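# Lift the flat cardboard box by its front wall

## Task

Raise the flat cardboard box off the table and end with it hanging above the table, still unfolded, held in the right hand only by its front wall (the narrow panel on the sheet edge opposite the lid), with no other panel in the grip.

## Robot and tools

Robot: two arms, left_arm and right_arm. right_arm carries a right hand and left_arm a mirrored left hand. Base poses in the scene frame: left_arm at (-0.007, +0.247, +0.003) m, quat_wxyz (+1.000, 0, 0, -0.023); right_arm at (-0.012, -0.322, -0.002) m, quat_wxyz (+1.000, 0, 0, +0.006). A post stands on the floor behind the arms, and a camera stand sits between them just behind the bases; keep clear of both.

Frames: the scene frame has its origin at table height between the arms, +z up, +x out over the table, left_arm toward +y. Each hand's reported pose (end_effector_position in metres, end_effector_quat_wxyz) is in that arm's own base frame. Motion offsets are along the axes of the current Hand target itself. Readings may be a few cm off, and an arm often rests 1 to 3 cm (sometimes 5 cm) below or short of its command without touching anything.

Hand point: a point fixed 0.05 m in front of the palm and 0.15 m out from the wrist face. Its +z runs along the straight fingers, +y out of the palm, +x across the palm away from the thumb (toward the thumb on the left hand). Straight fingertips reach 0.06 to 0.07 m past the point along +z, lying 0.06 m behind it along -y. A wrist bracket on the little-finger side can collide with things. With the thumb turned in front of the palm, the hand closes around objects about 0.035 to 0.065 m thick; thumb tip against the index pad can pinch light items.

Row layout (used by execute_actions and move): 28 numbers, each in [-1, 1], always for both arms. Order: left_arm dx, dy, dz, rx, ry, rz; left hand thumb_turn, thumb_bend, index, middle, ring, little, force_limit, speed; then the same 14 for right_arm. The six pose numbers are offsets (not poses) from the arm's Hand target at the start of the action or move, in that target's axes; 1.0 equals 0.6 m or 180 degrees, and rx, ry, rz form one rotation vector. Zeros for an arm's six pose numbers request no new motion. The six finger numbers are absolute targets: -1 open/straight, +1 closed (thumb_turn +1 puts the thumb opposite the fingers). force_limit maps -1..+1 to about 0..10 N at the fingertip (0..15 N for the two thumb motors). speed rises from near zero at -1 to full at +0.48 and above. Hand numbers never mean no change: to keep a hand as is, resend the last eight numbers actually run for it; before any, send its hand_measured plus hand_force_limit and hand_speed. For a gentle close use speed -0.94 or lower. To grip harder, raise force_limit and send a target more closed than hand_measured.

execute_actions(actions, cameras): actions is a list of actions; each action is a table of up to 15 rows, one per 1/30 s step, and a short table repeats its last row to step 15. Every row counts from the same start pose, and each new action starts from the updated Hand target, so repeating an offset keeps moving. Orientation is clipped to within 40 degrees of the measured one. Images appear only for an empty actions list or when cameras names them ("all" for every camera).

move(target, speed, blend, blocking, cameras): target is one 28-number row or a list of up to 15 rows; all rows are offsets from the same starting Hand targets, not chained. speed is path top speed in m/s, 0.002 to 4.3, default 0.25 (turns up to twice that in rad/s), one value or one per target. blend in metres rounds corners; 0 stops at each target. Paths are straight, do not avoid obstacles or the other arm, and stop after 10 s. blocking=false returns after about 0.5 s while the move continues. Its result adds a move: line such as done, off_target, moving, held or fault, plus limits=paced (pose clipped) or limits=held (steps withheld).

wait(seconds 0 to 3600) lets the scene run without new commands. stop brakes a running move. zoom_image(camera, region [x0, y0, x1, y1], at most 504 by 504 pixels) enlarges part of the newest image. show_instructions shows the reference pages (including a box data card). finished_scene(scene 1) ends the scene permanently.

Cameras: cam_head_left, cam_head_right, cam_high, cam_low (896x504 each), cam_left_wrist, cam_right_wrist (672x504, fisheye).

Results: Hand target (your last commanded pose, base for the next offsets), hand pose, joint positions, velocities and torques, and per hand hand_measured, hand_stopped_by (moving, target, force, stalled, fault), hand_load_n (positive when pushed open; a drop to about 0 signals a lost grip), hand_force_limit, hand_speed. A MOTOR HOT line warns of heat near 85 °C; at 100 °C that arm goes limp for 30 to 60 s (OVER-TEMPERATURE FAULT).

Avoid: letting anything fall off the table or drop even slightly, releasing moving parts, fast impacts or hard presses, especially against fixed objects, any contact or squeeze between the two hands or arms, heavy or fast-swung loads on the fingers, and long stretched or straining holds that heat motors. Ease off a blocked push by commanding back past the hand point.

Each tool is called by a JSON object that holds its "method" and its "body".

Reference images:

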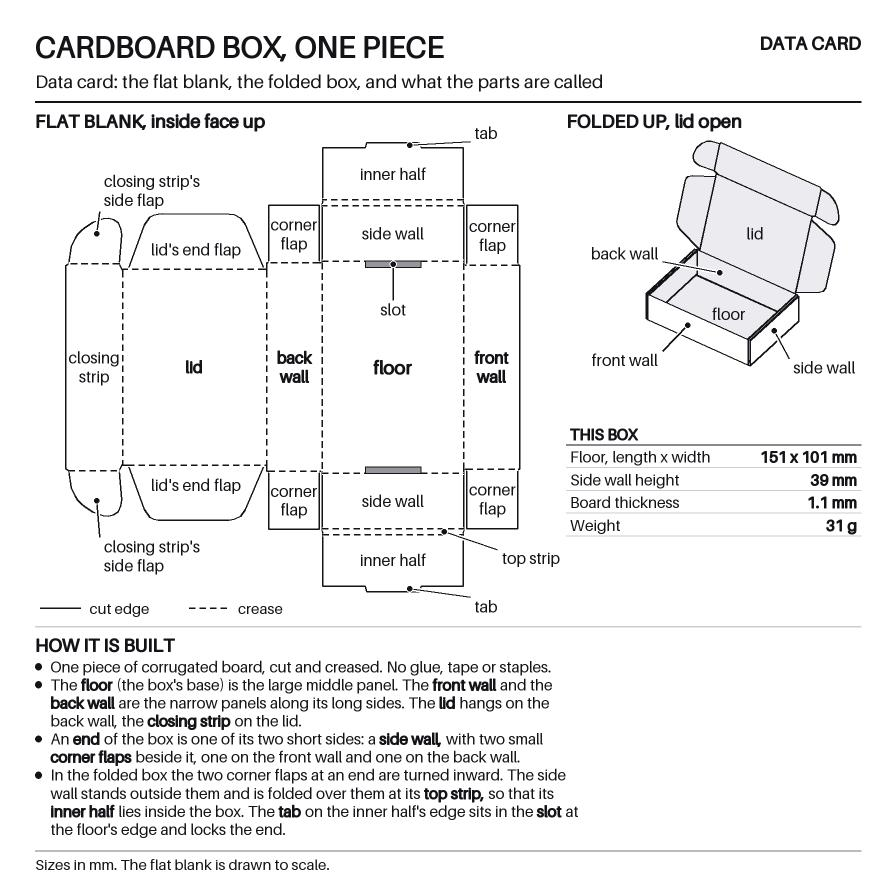

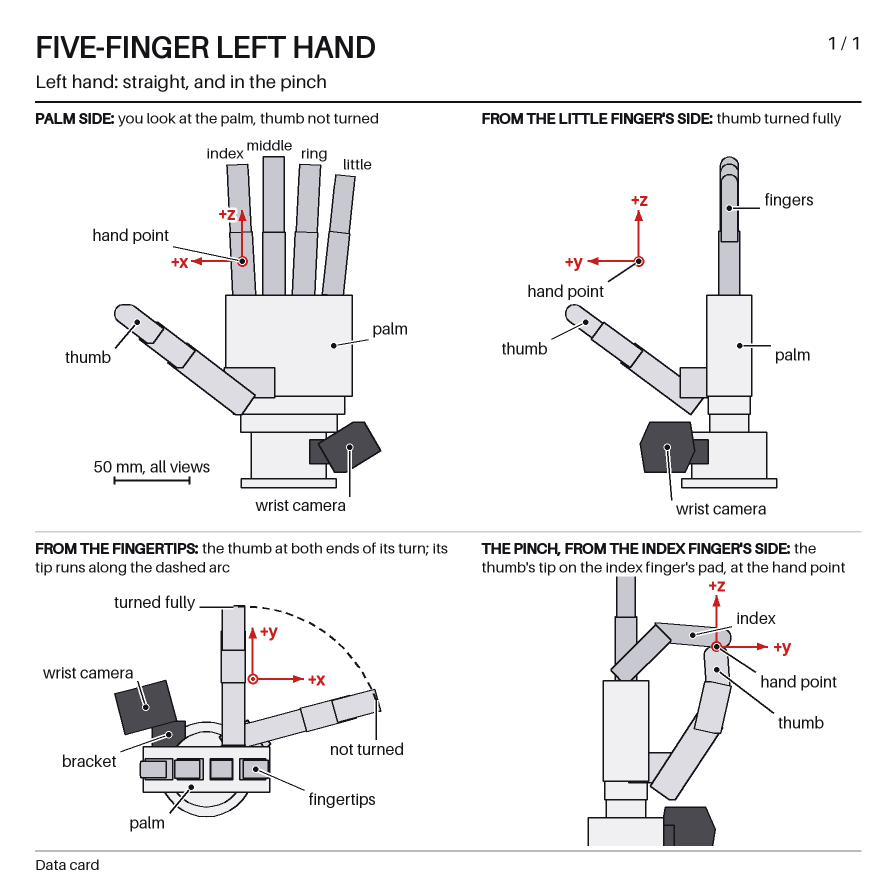

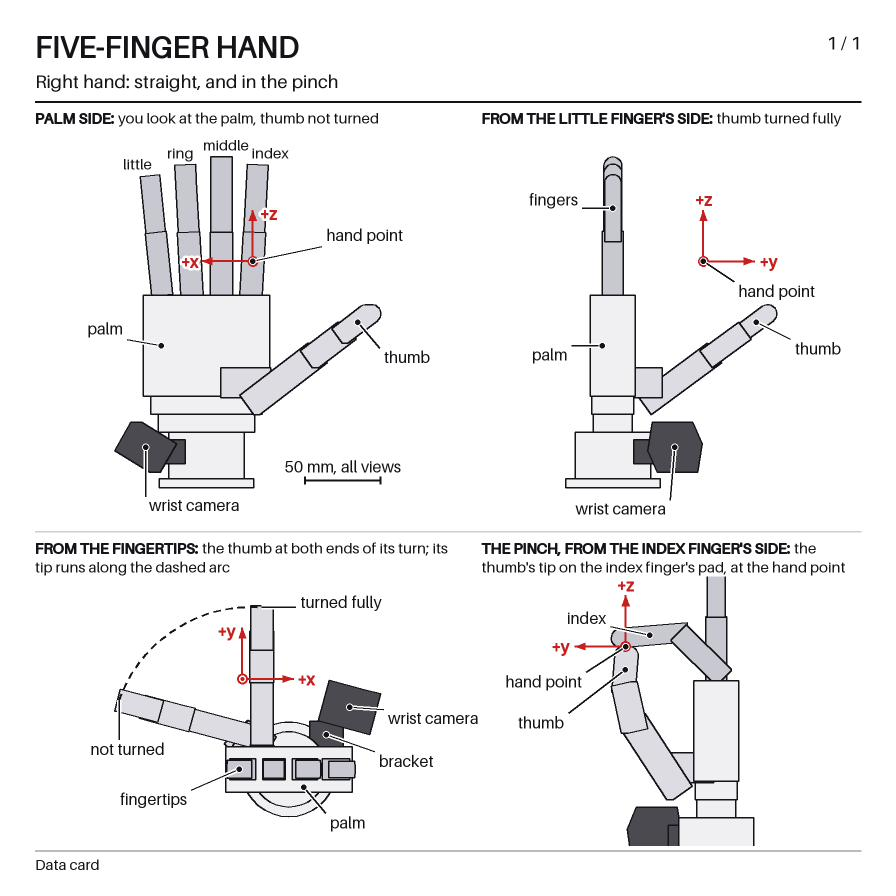

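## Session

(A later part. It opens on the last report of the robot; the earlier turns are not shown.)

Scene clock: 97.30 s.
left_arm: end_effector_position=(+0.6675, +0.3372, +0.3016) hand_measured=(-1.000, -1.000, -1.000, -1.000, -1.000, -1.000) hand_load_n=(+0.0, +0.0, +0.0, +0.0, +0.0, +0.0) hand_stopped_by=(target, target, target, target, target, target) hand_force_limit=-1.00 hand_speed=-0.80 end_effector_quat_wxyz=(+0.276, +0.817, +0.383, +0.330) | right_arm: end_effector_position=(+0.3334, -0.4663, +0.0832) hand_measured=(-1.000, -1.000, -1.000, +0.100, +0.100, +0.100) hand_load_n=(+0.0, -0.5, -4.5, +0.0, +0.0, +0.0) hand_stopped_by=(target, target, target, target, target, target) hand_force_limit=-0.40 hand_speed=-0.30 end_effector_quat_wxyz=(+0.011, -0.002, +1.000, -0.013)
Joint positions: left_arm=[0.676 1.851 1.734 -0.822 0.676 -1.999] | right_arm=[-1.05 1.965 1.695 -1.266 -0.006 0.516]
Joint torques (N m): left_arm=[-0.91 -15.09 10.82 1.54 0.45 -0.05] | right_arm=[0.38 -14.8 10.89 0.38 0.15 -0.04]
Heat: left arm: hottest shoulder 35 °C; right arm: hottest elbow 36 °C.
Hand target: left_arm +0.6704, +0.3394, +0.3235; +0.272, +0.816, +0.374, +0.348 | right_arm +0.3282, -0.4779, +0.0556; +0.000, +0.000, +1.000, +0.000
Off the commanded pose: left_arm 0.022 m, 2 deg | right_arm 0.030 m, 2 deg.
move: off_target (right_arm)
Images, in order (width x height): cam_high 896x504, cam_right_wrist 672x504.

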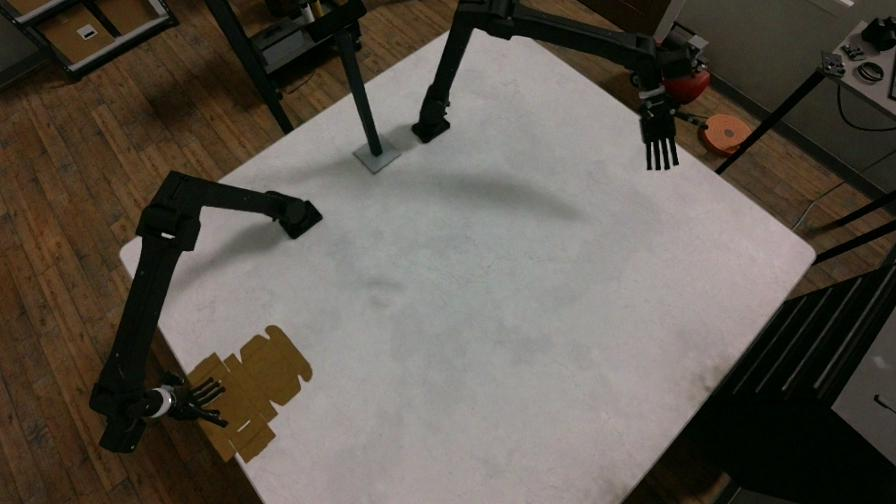

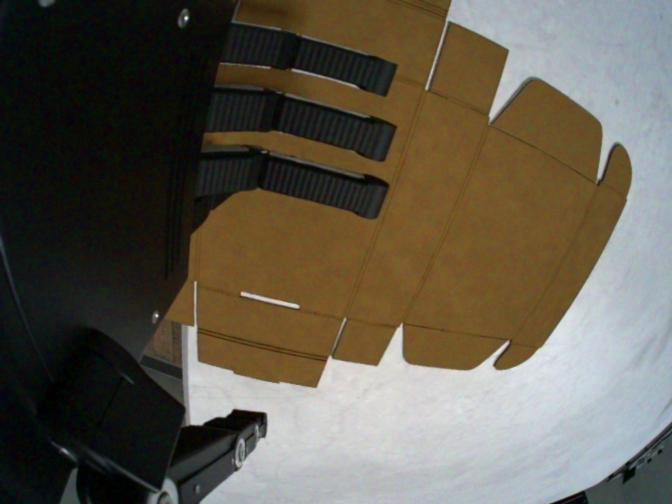

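{"method": "move", "body": {"target": [[0,0,0,0,0,0,-1,-1,-1,-1,-1,-1,-1,-0.8,-0.009,0.019,-0.05,0,0,0,-1,-1,-1,0.1,0.1,0.1,-0.4,-0.3],[0,0,0,0,0,0,-1,-1,-1,-1,-1,-1,-1,-0.8,-0.009,0.019,-0.13,0,0,0,-1,-1,-1,-1,-1,-1,-0.4,-0.3],[0,0,0,0,0,0,-1,-1,-1,-1,-1,-1,-1,-0.8,-0.050,-0.24,-0.13,0,0,0,1,-1,-1,-1,-1,-1,-0.4,-0.3]], "cameras": ["cam_right_wrist","cam_high","cam_head_left"], "speed": [0.05,0.12,0.15]}}

{"method": "zoom_image", "body": {"camera": "cam_high", "region": [140, 310, 280, 470]}}

Scene clock: 104.20 s.
left_arm: end_effector_position=(+0.6675, +0.3372, +0.3016) hand_measured=(-1.000, -1.000, -1.000, -1.000, -1.000, -1.000) hand_load_n=(+0.0, +0.0, +0.0, +0.0, +0.0, +0.0) hand_stopped_by=(target, target, target, target, target, target) hand_force_limit=-1.00 hand_speed=-0.80 end_effector_quat_wxyz=(+0.276, +0.817, +0.383, +0.330) | right_arm: end_effector_position=(+0.3602, -0.6124, +0.1314) hand_measured=(+1.000, -1.000, -1.000, -1.000, -1.000, -1.000) hand_load_n=(+0.0, +0.0, +0.0, +0.0, +0.0, +0.0) hand_stopped_by=(target, target, target, target, target, target) hand_force_limit=-0.40 hand_speed=-0.30 end_effector_quat_wxyz=(+0.021, +0.012, +0.999, -0.034)
Joint positions: left_arm=[0.676 1.851 1.734 -0.822 0.676 -1.999] | right_arm=[-1.118 2.421 2.611 -1.682 -0.006 0.478]
Joint torques (N m): left_arm=[-0.79 -15.15 10.84 1.52 0.45 -0.05] | right_arm=[0.91 -23.77 13.57 -0.03 -0.16 -0.12]
Heat: left arm: hottest shoulder 35 °C; right arm: hottest elbow 37 °C.
Hand target: left_arm +0.6704, +0.3394, +0.3235; +0.272, +0.816, +0.374, +0.348 | right_arm +0.3580, -0.6221, +0.1337; +0.000, +0.001, +1.000, +0.000
Off the commanded pose: left_arm 0.022 m, 2 deg | right_arm 0.010 m, 5 deg.
joint sent to its limit (right arm) — joint 4 (wrist pitch), lower limit. The joint targets are off in orientation, not in position.
move: off_target (right_arm); target 2's new numbers were sent with right_arm's hand 0.023 m and 2 deg from that target; target 3's new numbers were sent with right_arm's hand 0.010 m and 5 deg from that target
Images, in order (width x height): cam_head_left 896x504, cam_high 896x504, cam_right_wrist 672x504.

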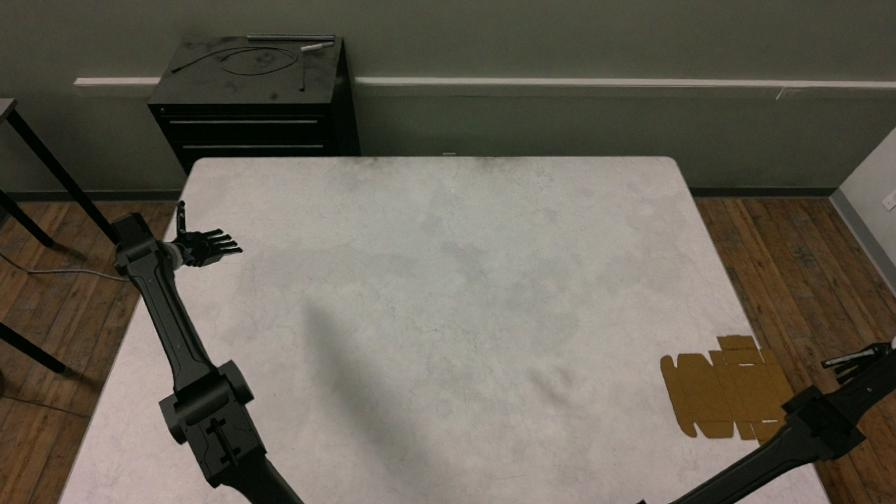

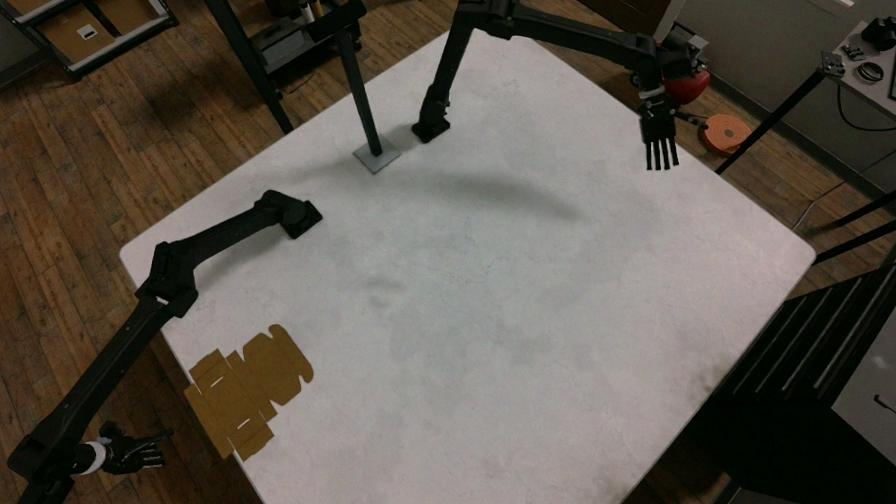

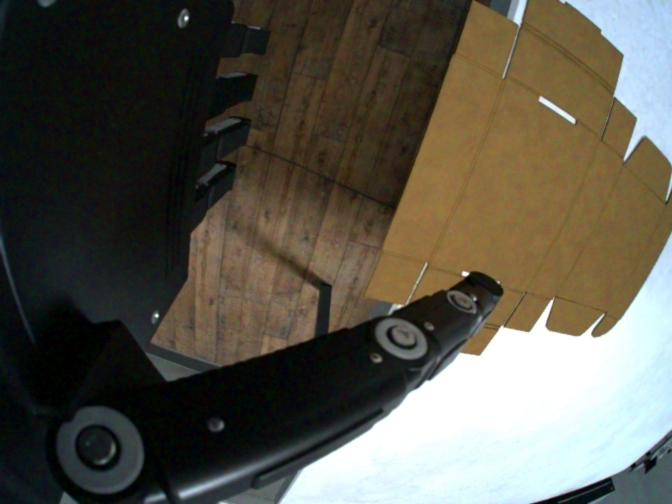

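Scaled by 3.150.

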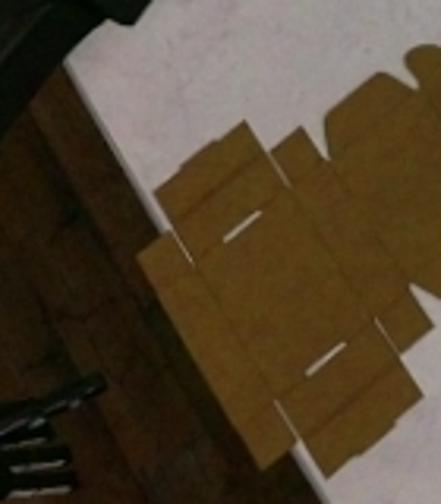

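{"method": "move", "body": {"target": [0,0,0,0,0,0,-1,-1,-1,-1,-1,-1,-1,-0.8,0,0,0.176,0,0,0,1,-1,-1,-1,-1,-1,-0.4,-0.3], "cameras": ["cam_right_wrist","cam_high","cam_low"], "speed": 0.12}}

Scene clock: 106.03 s.
left_arm: end_effector_position=(+0.6675, +0.3372, +0.3016) hand_measured=(-1.000, -1.000, -1.000, -1.000, -1.000, -1.000) hand_load_n=(+0.0, +0.0, +0.0, +0.0, +0.0, +0.0) hand_stopped_by=(target, target, target, target, target, target) hand_force_limit=-1.00 hand_speed=-0.80 end_effector_quat_wxyz=(+0.276, +0.817, +0.383, +0.330) | right_arm: end_effector_position=(+0.3619, -0.6188, +0.0383) hand_measured=(+1.000, -1.000, -1.000, -1.000, -1.000, -1.000) hand_load_n=(+0.0, +0.0, +0.0, +0.0, +0.0, +0.0) hand_stopped_by=(target, target, target, target, target, target) hand_force_limit=-0.40 hand_speed=-0.30 end_effector_quat_wxyz=(+0.002, +0.007, +1.000, -0.002)
Joint positions: left_arm=[0.676 1.851 1.734 -0.822 0.676 -1.999] | right_arm=[-1.118 2.536 2.579 -1.609 -0.002 0.466]
Joint torques (N m): left_arm=[-0.79 -15.09 10.82 1.55 0.45 -0.05] | right_arm=[1.32 -25.35 10.11 0.35 0.03 -0.15]
Heat: left arm: hottest shoulder 35 °C; right arm: hottest elbow 37 °C.
Hand target: left_arm +0.6704, +0.3394, +0.3235; +0.272, +0.816, +0.374, +0.348 | right_arm +0.3580, -0.6220, +0.0280; +0.000, +0.001, +1.000, +0.000
Off the commanded pose: left_arm 0.022 m, 2 deg | right_arm 0.011 m, 1 deg.
move: off_target (right_arm)
Images, in order (width x height): cam_high 896x504, cam_low 896x504, cam_right_wrist 672x504.

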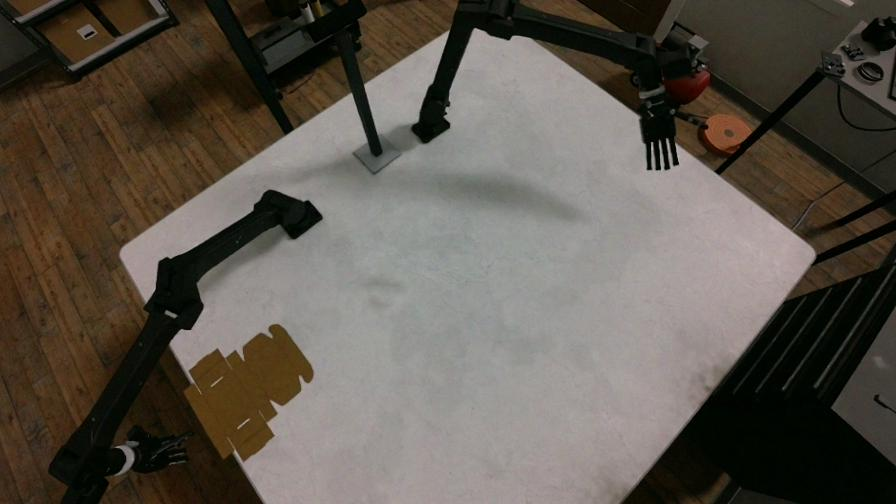

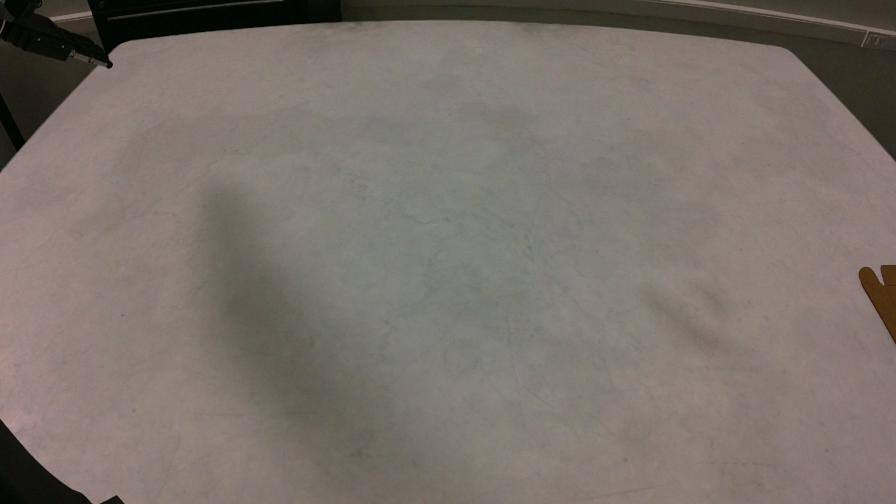

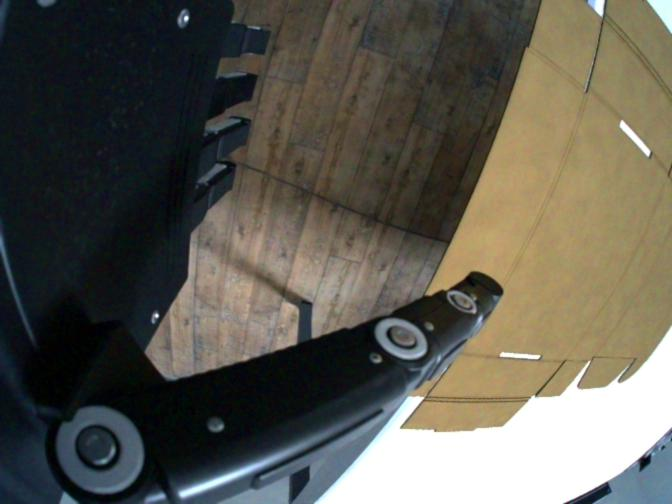

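{"method": "move", "body": {"target": [0,0,0,0,0,0,-1,-1,-1,-1,-1,-1,-1,-0.8,0,0.098,0,0,0,0,1,-1,-1,-1,-1,-1,-0.4,-0.3], "cameras": ["cam_right_wrist","cam_high"], "speed": 0.06}}

{"method": "zoom_image", "body": {"camera": "cam_high", "region": [140, 310, 280, 470]}}

Scene clock: 107.77 s.
left_arm: end_effector_position=(+0.6675, +0.3372, +0.3016) hand_measured=(-1.000, -1.000, -1.000, -1.000, -1.000, -1.000) hand_load_n=(-0.5, +0.0, +0.0, +0.0, +0.0, +0.0) hand_stopped_by=(target, target, target, target, target, target) hand_force_limit=-1.00 hand_speed=-0.80 end_effector_quat_wxyz=(+0.276, +0.817, +0.383, +0.330) | right_arm: end_effector_position=(+0.3530, -0.5657, +0.0256) hand_measured=(+1.000, -1.000, -1.000, -1.000, -1.000, -1.000) hand_load_n=(+0.0, +0.0, +0.0, +0.0, +0.0, +0.0) hand_stopped_by=(target, target, target, target, target, target) hand_force_limit=-0.40 hand_speed=-0.30 end_effector_quat_wxyz=(-0.001, -0.004, +1.000, +0.005)
Joint positions: left_arm=[0.676 1.851 1.734 -0.822 0.676 -1.999] | right_arm=[-1.095 2.326 2.151 -1.406 -0.002 0.468]
Joint torques (N m): left_arm=[-0.73 -15.03 10.81 1.54 0.45 -0.05] | right_arm=[1.96 -26.23 8.12 0.58 -0.03 0.21]
Heat: left arm: hottest shoulder 35 °C; right arm: hottest elbow 37 °C.
Hand target: left_arm +0.6704, +0.3394, +0.3235; +0.272, +0.816, +0.374, +0.348 | right_arm +0.3581, -0.5631, +0.0279; +0.000, +0.001, +1.000, +0.001
Off the commanded pose: left_arm 0.022 m, 2 deg | right_arm 0.006 m, 1 deg.
move: done
Images, in order (width x height): cam_high 896x504, cam_right_wrist 672x504.

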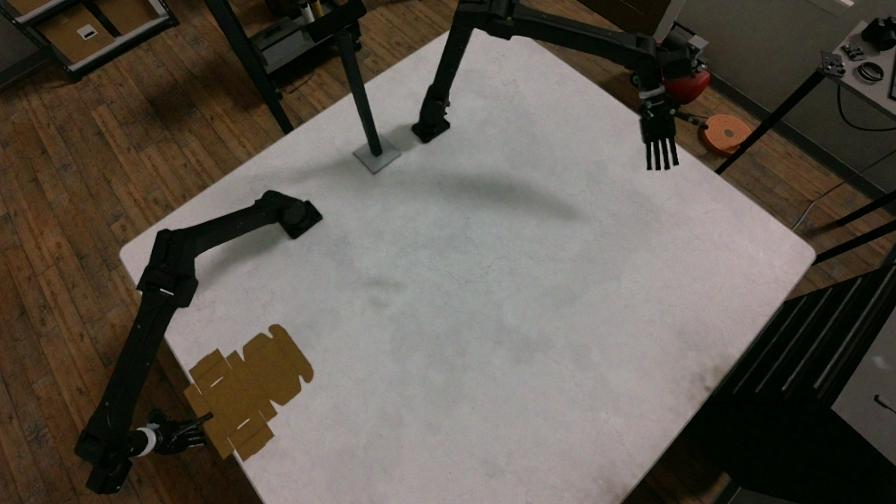

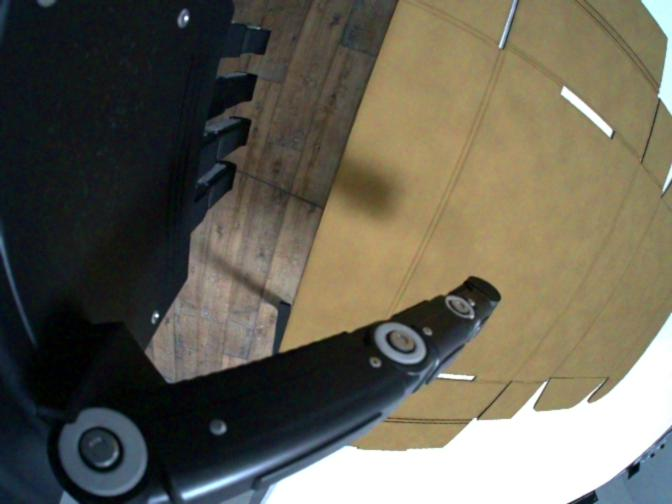

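Scaled by 3.150.

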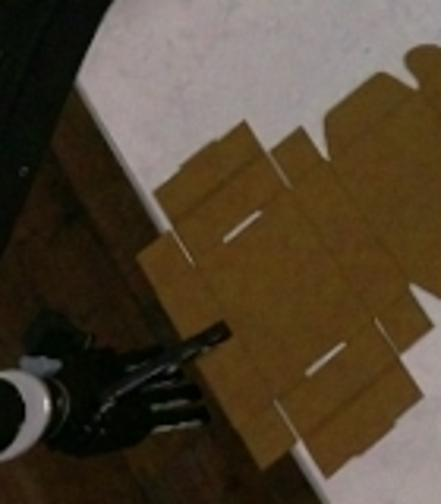

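{"method": "move", "body": {"target": [[0,0,0,0,0,0,-1,-1,-1,-1,-1,-1,-1,-0.8,0,0.0152,0,0,0,0,1,-1,-1,-1,-1,-1,-0.4,-0.3],[0,0,0,0,0,0,-1,-1,-1,-1,-1,-1,-1,-0.8,0,0.0152,0,0,0,0,1,-0.1,-1,-1,-1,-1,-0.4,-0.6]], "cameras": ["cam_right_wrist"], "speed": 0.06}}

Scene clock: 110.83 s.
left_arm: end_effector_position=(+0.6675, +0.3372, +0.3016) hand_measured=(-1.000, -1.000, -1.000, -1.000, -1.000, -1.000) hand_load_n=(+0.0, +0.0, +0.0, +0.0, +0.0, +0.0) hand_stopped_by=(target, target, target, target, target, target) hand_force_limit=-1.00 hand_speed=-0.80 end_effector_quat_wxyz=(+0.276, +0.817, +0.383, +0.330) | right_arm: end_effector_position=(+0.3511, -0.5583, +0.0269) hand_measured=(+1.000, -0.100, -1.000, -1.000, -1.000, -1.000) hand_load_n=(+0.0, +0.0, +0.0, +0.0, +0.0, +0.0) hand_stopped_by=(target, target, target, target, target, target) hand_force_limit=-0.40 hand_speed=-0.60 end_effector_quat_wxyz=(-0.001, -0.002, +1.000, +0.004)
Joint positions: left_arm=[0.676 1.851 1.734 -0.822 0.676 -1.999] | right_arm=[-1.093 2.297 2.102 -1.383 -0.002 0.474]
Joint torques (N m): left_arm=[-0.85 -15.15 10.85 1.52 0.45 -0.04] | right_arm=[2.61 -25.52 8.14 0.44 0 0.2]
Heat: left arm: hottest shoulder 35 °C; right arm: hottest elbow 37 °C.
Hand target: left_arm +0.6704, +0.3394, +0.3235; +0.272, +0.816, +0.374, +0.348 | right_arm +0.3580, -0.5541, +0.0279; +0.000, +0.001, +1.000, +0.001
Off the commanded pose: left_arm 0.022 m, 2 deg | right_arm 0.008 m, 0 deg.
move: done

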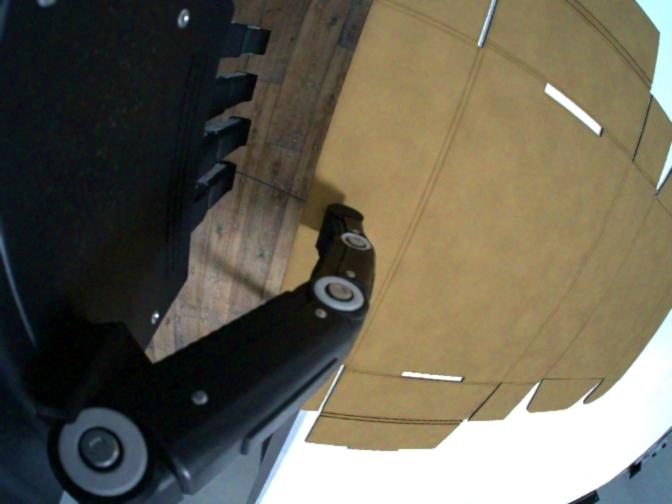

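{"method": "move", "body": {"target": [0,0,0,0,0,0,-1,-1,-1,-1,-1,-1,-1,-0.8,0,0,0,0,0,0,1,-0.1,-0.05,-0.05,-1,-1,-0.4,-0.85], "cameras": ["cam_right_wrist"], "speed": 0.06}}

Scene clock: 113.50 s.
left_arm: end_effector_position=(+0.6675, +0.3372, +0.3016) hand_measured=(-1.000, -1.000, -1.000, -1.000, -1.000, -1.000) hand_load_n=(+0.0, -0.5, +0.0, +0.0, +0.0, +0.0) hand_stopped_by=(target, target, target, target, target, target) hand_force_limit=-1.00 hand_speed=-0.80 end_effector_quat_wxyz=(+0.276, +0.817, +0.383, +0.330) | right_arm: end_effector_position=(+0.3511, -0.5583, +0.0269) hand_measured=(+1.000, -0.100, -0.050, -0.050, -1.000, -1.000) hand_load_n=(+0.0, +0.0, +0.0, +0.0, +0.0, +0.0) hand_stopped_by=(target, target, target, target, target, target) hand_force_limit=-0.40 hand_speed=-0.85 end_effector_quat_wxyz=(-0.001, -0.002, +1.000, +0.004)
Joint positions: left_arm=[0.676 1.851 1.734 -0.822 0.676 -1.999] | right_arm=[-1.093 2.297 2.102 -1.383 -0.002 0.474]
Joint torques (N m): left_arm=[-0.85 -15.15 10.85 1.55 0.46 -0.05] | right_arm=[2.32 -25.47 8.12 0.53 0 0.18]
Heat: left arm: hottest shoulder 35 °C; right arm: hottest elbow 37 °C.
Hand target: left_arm +0.6704, +0.3394, +0.3235; +0.272, +0.816, +0.374, +0.348 | right_arm +0.3580, -0.5541, +0.0279; +0.000, +0.001, +1.000, +0.001
Off the commanded pose: left_arm 0.022 m, 2 deg | right_arm 0.008 m, 0 deg.
move: done

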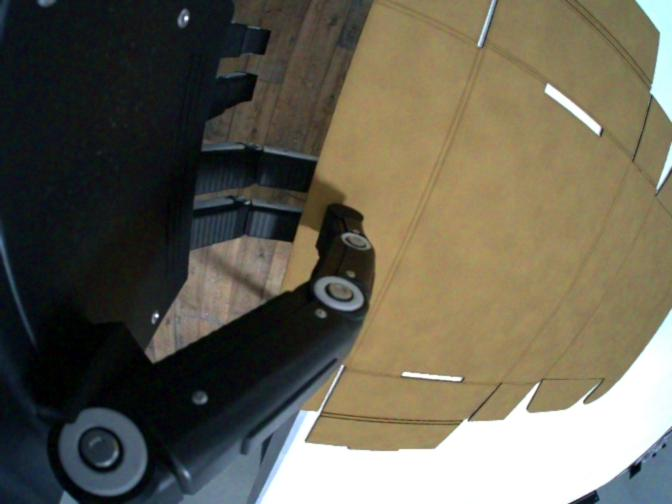

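{"method": "move", "body": {"target": [0,0,0,0,0,0,-1,-1,-1,-1,-1,-1,-1,-0.8,0,0,0,0,0,0,1,-0.1,0.3,0.3,-1,-1,-0.5,-0.88], "cameras": ["cam_right_wrist"], "speed": 0.06}}

Scene clock: 114.60 s.
left_arm: end_effector_position=(+0.6675, +0.3372, +0.3016) hand_measured=(-1.000, -1.000, -1.000, -1.000, -1.000, -1.000) hand_load_n=(+0.0, +0.0, +0.0, +0.0, +0.0, +0.0) hand_stopped_by=(target, target, target, target, target, target) hand_force_limit=-1.00 hand_speed=-0.80 end_effector_quat_wxyz=(+0.276, +0.817, +0.383, +0.330) | right_arm: end_effector_position=(+0.3514, -0.5590, +0.0268) hand_measured=(+1.000, -0.100, +0.194, +0.182, -1.000, -1.000) hand_load_n=(+0.0, +0.0, +2.5, +3.0, +0.0, +0.0) hand_stopped_by=(target, target, force, force, target, target) hand_force_limit=-0.50 hand_speed=-0.88 end_effector_quat_wxyz=(-0.001, -0.002, +1.000, +0.002)
Joint positions: left_arm=[0.676 1.851 1.734 -0.822 0.676 -1.999] | right_arm=[-1.093 2.297 2.102 -1.381 -0.001 0.475]
Joint torques (N m): left_arm=[-0.85 -15.15 10.85 1.52 0.45 -0.05] | right_arm=[2.2 -25.58 8.1 0.32 -0.02 0.19]
Heat: left arm: hottest shoulder 35 °C; right arm: hottest elbow 37 °C.
Hand target: left_arm +0.6704, +0.3394, +0.3235; +0.272, +0.816, +0.374, +0.348 | right_arm +0.3580, -0.5541, +0.0279; +0.000, +0.001, +1.000, +0.001
Off the commanded pose: left_arm 0.022 m, 2 deg | right_arm 0.008 m, 0 deg.
move: done

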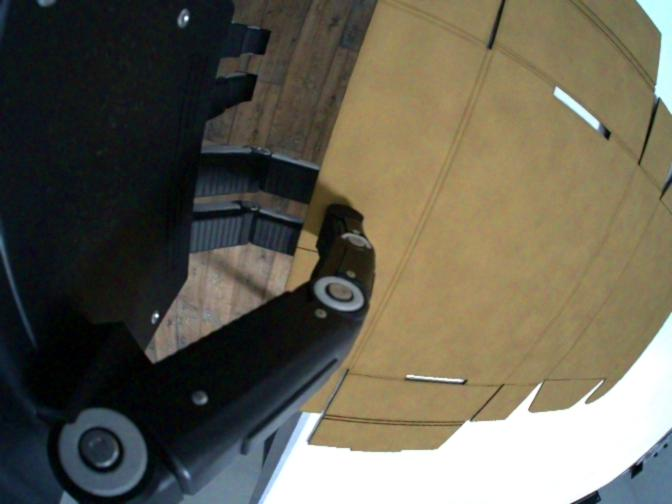

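{"method": "move", "body": {"target": [0,0,0,0,0,0,-1,-1,-1,-1,-1,-1,-1,-0.8,0,0,0,0,0,0,1,-0.1,0.4,0.4,-1,-1,0.0,-0.9], "cameras": ["cam_right_wrist"], "speed": 0.06}}

{"method": "zoom_image", "body": {"camera": "cam_right_wrist", "region": [180, 100, 460, 340]}}

Scene clock: 116.87 s.
left_arm: end_effector_position=(+0.6675, +0.3372, +0.3016) hand_measured=(-1.000, -1.000, -1.000, -1.000, -1.000, -1.000) hand_load_n=(+0.0, +0.0, +0.0, +0.0, +0.0, +0.0) hand_stopped_by=(target, target, target, target, target, target) hand_force_limit=-1.00 hand_speed=-0.80 end_effector_quat_wxyz=(+0.276, +0.817, +0.383, +0.330) | right_arm: end_effector_position=(+0.3514, -0.5590, +0.0268) hand_measured=(+1.000, -0.100, +0.202, +0.190, -1.000, -1.000) hand_load_n=(+0.0, +0.0, +4.0, +3.0, +0.0, +0.0) hand_stopped_by=(target, target, force, force, target, target) hand_force_limit=0.00 hand_speed=-0.90 end_effector_quat_wxyz=(-0.001, -0.002, +1.000, +0.002)
Joint positions: left_arm=[0.676 1.851 1.734 -0.822 0.676 -1.999] | right_arm=[-1.093 2.297 2.102 -1.381 -0.001 0.475]
Joint torques (N m): left_arm=[-0.91 -15.09 10.84 1.54 0.45 -0.04] | right_arm=[2.55 -25.47 8.21 0.36 -0.02 0.2]
Heat: left arm: hottest shoulder 35 °C; right arm: hottest elbow 37 °C.
Hand target: left_arm +0.6704, +0.3394, +0.3235; +0.272, +0.816, +0.374, +0.348 | right_arm +0.3580, -0.5541, +0.0280; +0.000, +0.001, +1.000, +0.001
Off the commanded pose: left_arm 0.022 m, 2 deg | right_arm 0.008 m, 0 deg.
move: done

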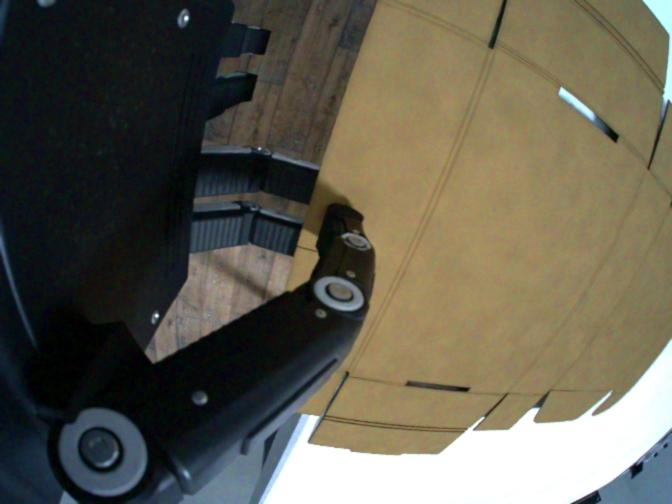

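Scaled by 1.800 from the camera's image (finer frame: 960x720).

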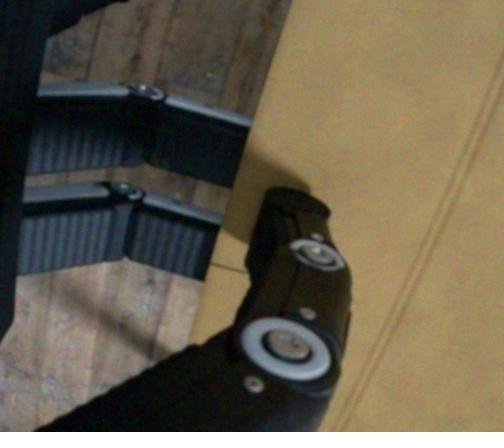

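{"method": "move", "body": {"target": [0,0,0,0,0,0,-1,-1,-1,-1,-1,-1,-1,-0.8,0,0,0,0,0,0,1,-0.1,0.45,0.45,-1,-1,0.25,-0.9], "cameras": ["cam_high","cam_right_wrist"], "speed": 0.06}}

{"method": "zoom_image", "body": {"camera": "cam_high", "region": [140, 310, 280, 470]}}

Scene clock: 117.53 s.
left_arm: end_effector_position=(+0.6675, +0.3372, +0.3016) hand_measured=(-1.000, -1.000, -1.000, -1.000, -1.000, -1.000) hand_load_n=(-0.5, +0.0, +0.0, +0.0, +0.0, +0.0) hand_stopped_by=(target, target, target, target, target, target) hand_force_limit=-1.00 hand_speed=-0.80 end_effector_quat_wxyz=(+0.276, +0.817, +0.383, +0.330) | right_arm: end_effector_position=(+0.3513, -0.5591, +0.0268) hand_measured=(+1.000, -0.100, +0.208, +0.206, -1.000, -1.000) hand_load_n=(+0.0, +0.0, +5.5, +6.5, +0.0, +0.0) hand_stopped_by=(target, target, force, force, target, target) hand_force_limit=0.25 hand_speed=-0.90 end_effector_quat_wxyz=(-0.001, -0.002, +1.000, +0.002)
Joint positions: left_arm=[0.676 1.851 1.734 -0.822 0.676 -1.999] | right_arm=[-1.093 2.297 2.102 -1.381 -0.001 0.475]
Joint torques (N m): left_arm=[-0.91 -15.09 10.84 1.52 0.46 -0.05] | right_arm=[2.49 -25.64 8.14 0.49 -0.04 0.22]
Heat: left arm: hottest shoulder 35 °C; right arm: hottest elbow 37 °C.
Hand target: left_arm +0.6704, +0.3394, +0.3235; +0.272, +0.816, +0.374, +0.348 | right_arm +0.3580, -0.5541, +0.0279; +0.000, +0.001, +1.000, +0.001
Off the commanded pose: left_arm 0.022 m, 2 deg | right_arm 0.008 m, 0 deg.
move: done

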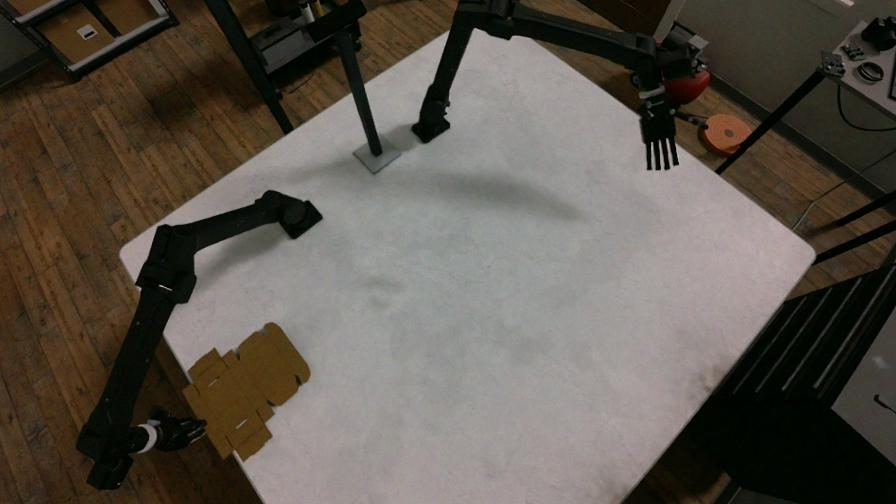

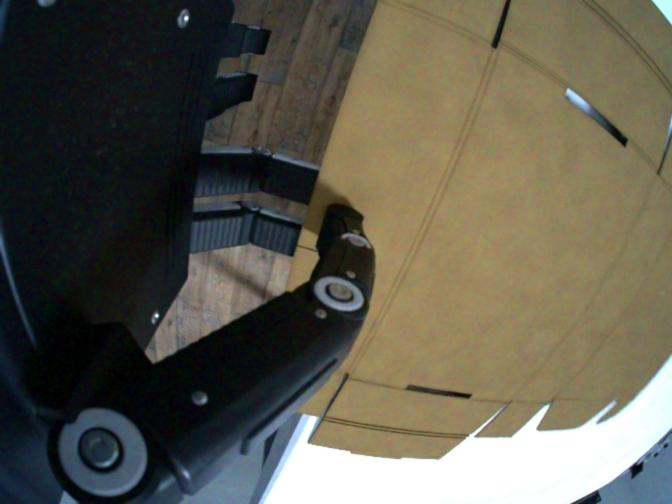

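Scaled by 3.150.

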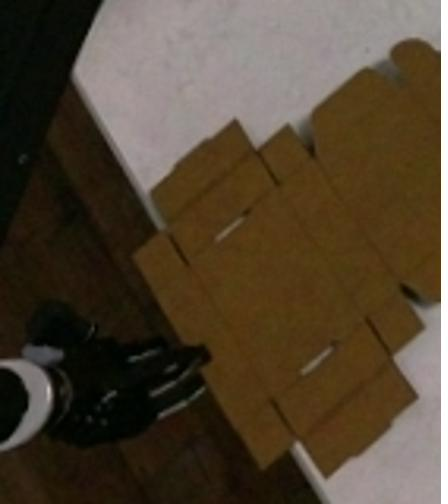

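{"method": "move", "body": {"target": [[0,0,0,0,0,0,-1,-1,-1,-1,-1,-1,-1,-0.8,0.005,0.005,-0.095,0.056,0,0,1,-0.1,0.45,0.45,-1,-1,0.25,-0.9],[0,0,0,0,0,0,-1,-1,-1,-1,-1,-1,-1,-0.8,0.005,0.015,-0.178,0.111,0,0,1,-0.1,0.45,0.45,-1,-1,0.25,-0.9]], "cameras": ["cam_high","cam_right_wrist"], "speed": 0.06, "blend": [0.02,0]}}

{"method": "zoom_image", "body": {"camera": "cam_high", "region": [120, 290, 320, 470]}}

Scene clock: 121.47 s.
left_arm: end_effector_position=(+0.6675, +0.3372, +0.3016) hand_measured=(-1.000, -1.000, -1.000, -1.000, -1.000, -1.000) hand_load_n=(+0.0, -0.5, +0.0, +0.0, +0.0, +0.0) hand_stopped_by=(target, target, target, target, target, target) hand_force_limit=-1.00 hand_speed=-0.80 end_effector_quat_wxyz=(+0.276, +0.817, +0.383, +0.330) | right_arm: end_effector_position=(+0.3485, -0.5492, +0.1341) hand_measured=(+1.000, -0.100, +0.208, +0.206, -1.000, -1.000) hand_load_n=(+0.0, +0.0, +5.5, +6.0, +0.0, +0.0) hand_stopped_by=(target, target, force, force, target, target) hand_force_limit=0.25 hand_speed=-0.90 end_effector_quat_wxyz=(-0.004, -0.003, +0.986, -0.169)
Joint positions: left_arm=[0.676 1.851 1.734 -0.822 0.676 -1.999] | right_arm=[-1.037 1.959 1.836 -1.155 0.177 0.502]
Joint torques (N m): left_arm=[-0.73 -15.15 10.82 1.52 0.45 -0.05] | right_arm=[1.85 -22.12 8.88 1.17 0.17 0.19]
Heat: left arm: hottest shoulder 35 °C; right arm: hottest elbow 37 °C.
Hand target: left_arm +0.6704, +0.3394, +0.3235; +0.272, +0.816, +0.374, +0.348 | right_arm +0.3551, -0.5452, +0.1347; +0.000, +0.000, +0.985, -0.173
Off the commanded pose: left_arm 0.022 m, 2 deg | right_arm 0.008 m, 1 deg.
move: done

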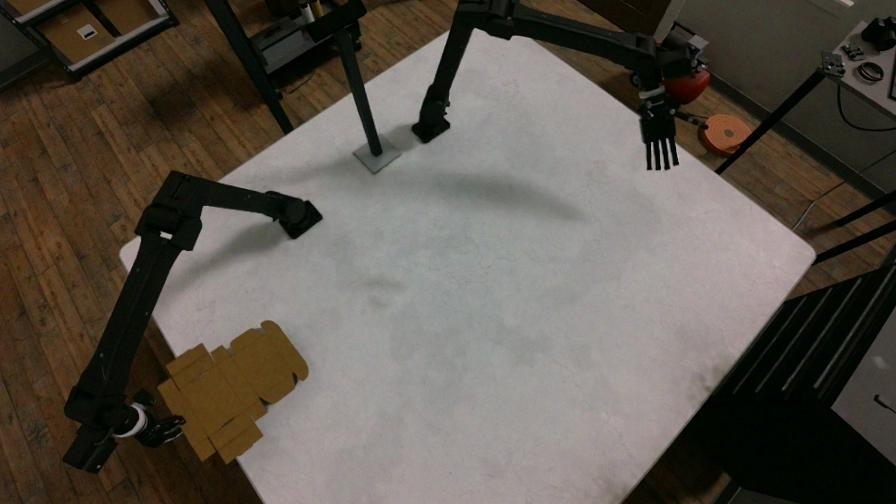

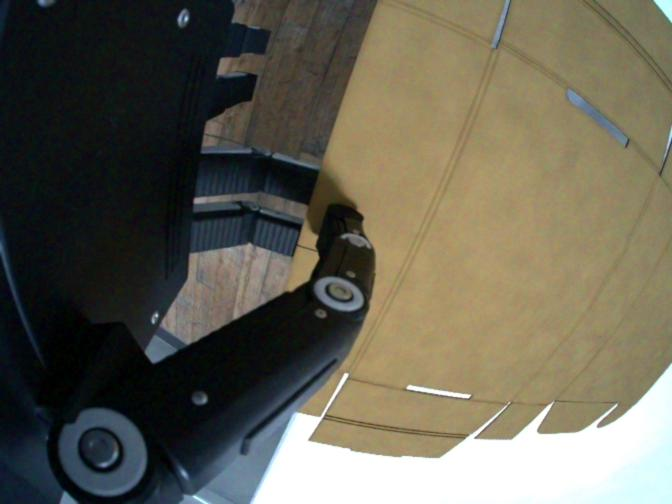

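Scaled by 2.520.

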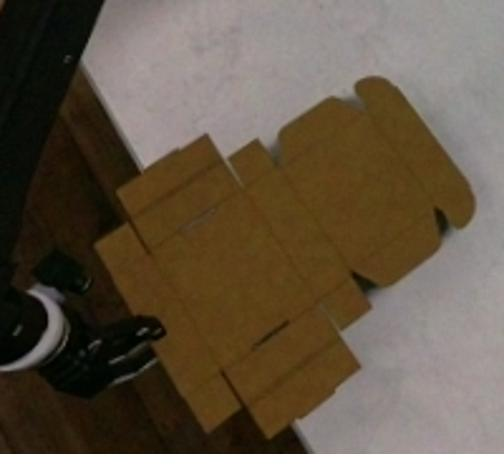

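{"method": "move", "body": {"target": [[0,0,0,0,0,0,-1,-1,-1,-1,-1,-1,-1,-0.8,0,0.003,-0.187,0.111,0,0,1,-0.1,0.45,0.45,-1,-1,0.25,-0.9],[0,0,0,0,0,0,-1,-1,-1,-1,-1,-1,-1,-0.8,0,0.028,-0.338,0.222,0,0,1,-0.1,0.45,0.45,-1,-1,0.25,-0.9]], "cameras": ["cam_high","cam_right_wrist","cam_head_left"], "speed": 0.07, "blend": [0.03,0]}}

Scene clock: 127.20 s.
left_arm: end_effector_position=(+0.6675, +0.3372, +0.3016) hand_measured=(-1.000, -1.000, -1.000, -1.000, -1.000, -1.000) hand_load_n=(+0.0, +0.0, +0.0, +0.0, +0.0, +0.0) hand_stopped_by=(target, target, target, target, target, target) hand_force_limit=-1.00 hand_speed=-0.80 end_effector_quat_wxyz=(+0.276, +0.817, +0.383, +0.330) | right_arm: end_effector_position=(+0.3523, -0.4643, +0.3195) hand_measured=(+1.000, -0.100, +0.208, +0.206, -1.000, -1.000) hand_load_n=(+0.0, +0.0, +5.0, +6.0, +0.0, +0.0) hand_stopped_by=(target, target, force, force, target, target) hand_force_limit=0.25 hand_speed=-0.90 end_effector_quat_wxyz=(-0.002, +0.010, +0.869, -0.495)
Joint positions: left_arm=[0.676 1.851 1.734 -0.822 0.676 -1.999] | right_arm=[-0.791 1.392 1.4 -0.71 0.66 0.487]
Joint torques (N m): left_arm=[-0.91 -15.15 10.84 1.55 0.45 -0.05] | right_arm=[2.78 -14.15 9.89 2.09 0.41 -0.12]
Heat: left arm: hottest shoulder 36 °C; right arm: hottest elbow 37 °C.
Hand target: left_arm +0.6704, +0.3394, +0.3235; +0.272, +0.816, +0.374, +0.348 | right_arm +0.3553, -0.4602, +0.3198; +0.000, +0.000, +0.867, -0.499
Off the commanded pose: left_arm 0.022 m, 2 deg | right_arm 0.005 m, 1 deg.
move: done
Images, in order (width x height): cam_head_left 896x504, cam_high 896x504, cam_right_wrist 672x504.

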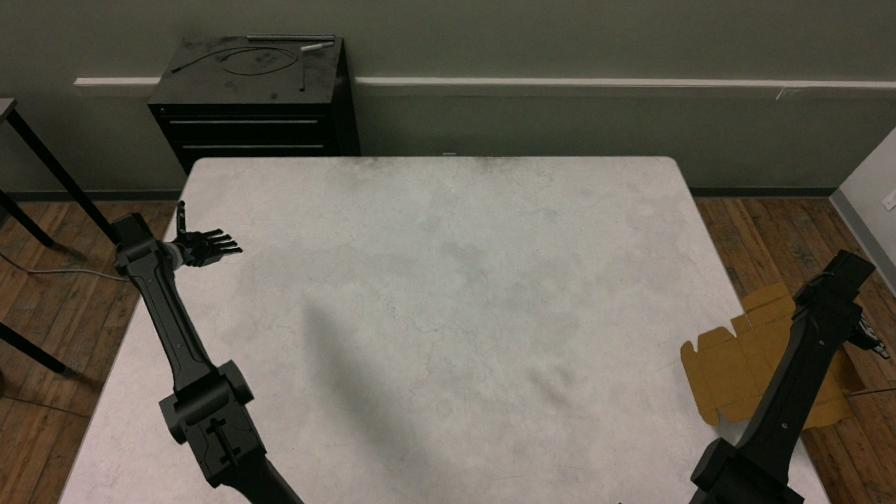

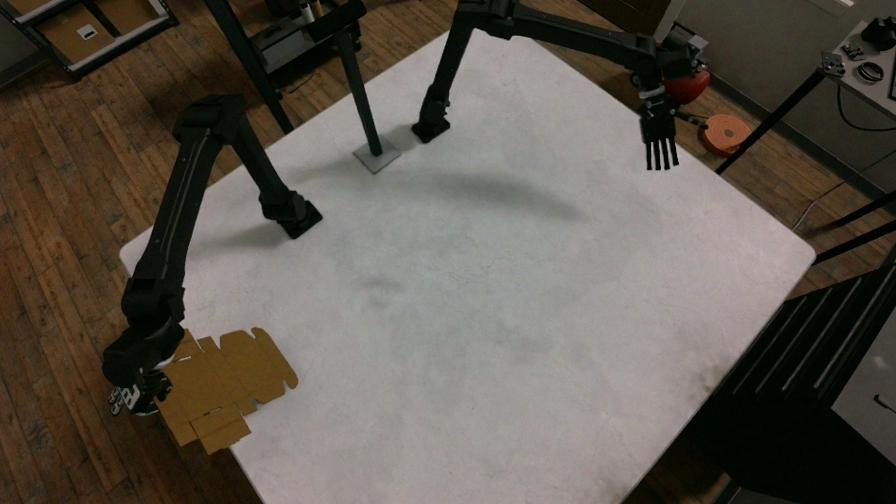

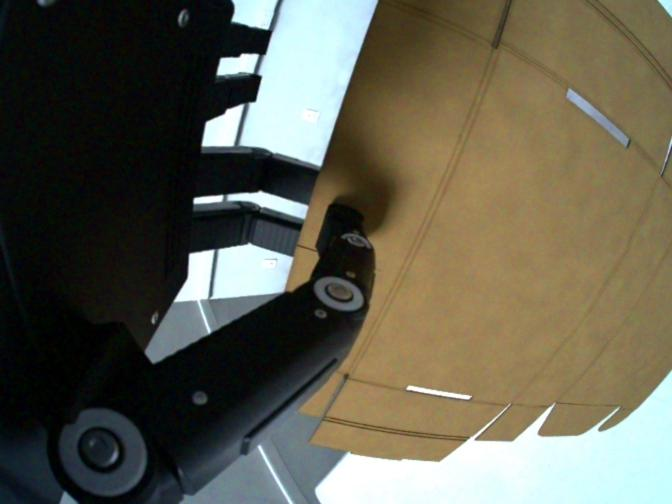

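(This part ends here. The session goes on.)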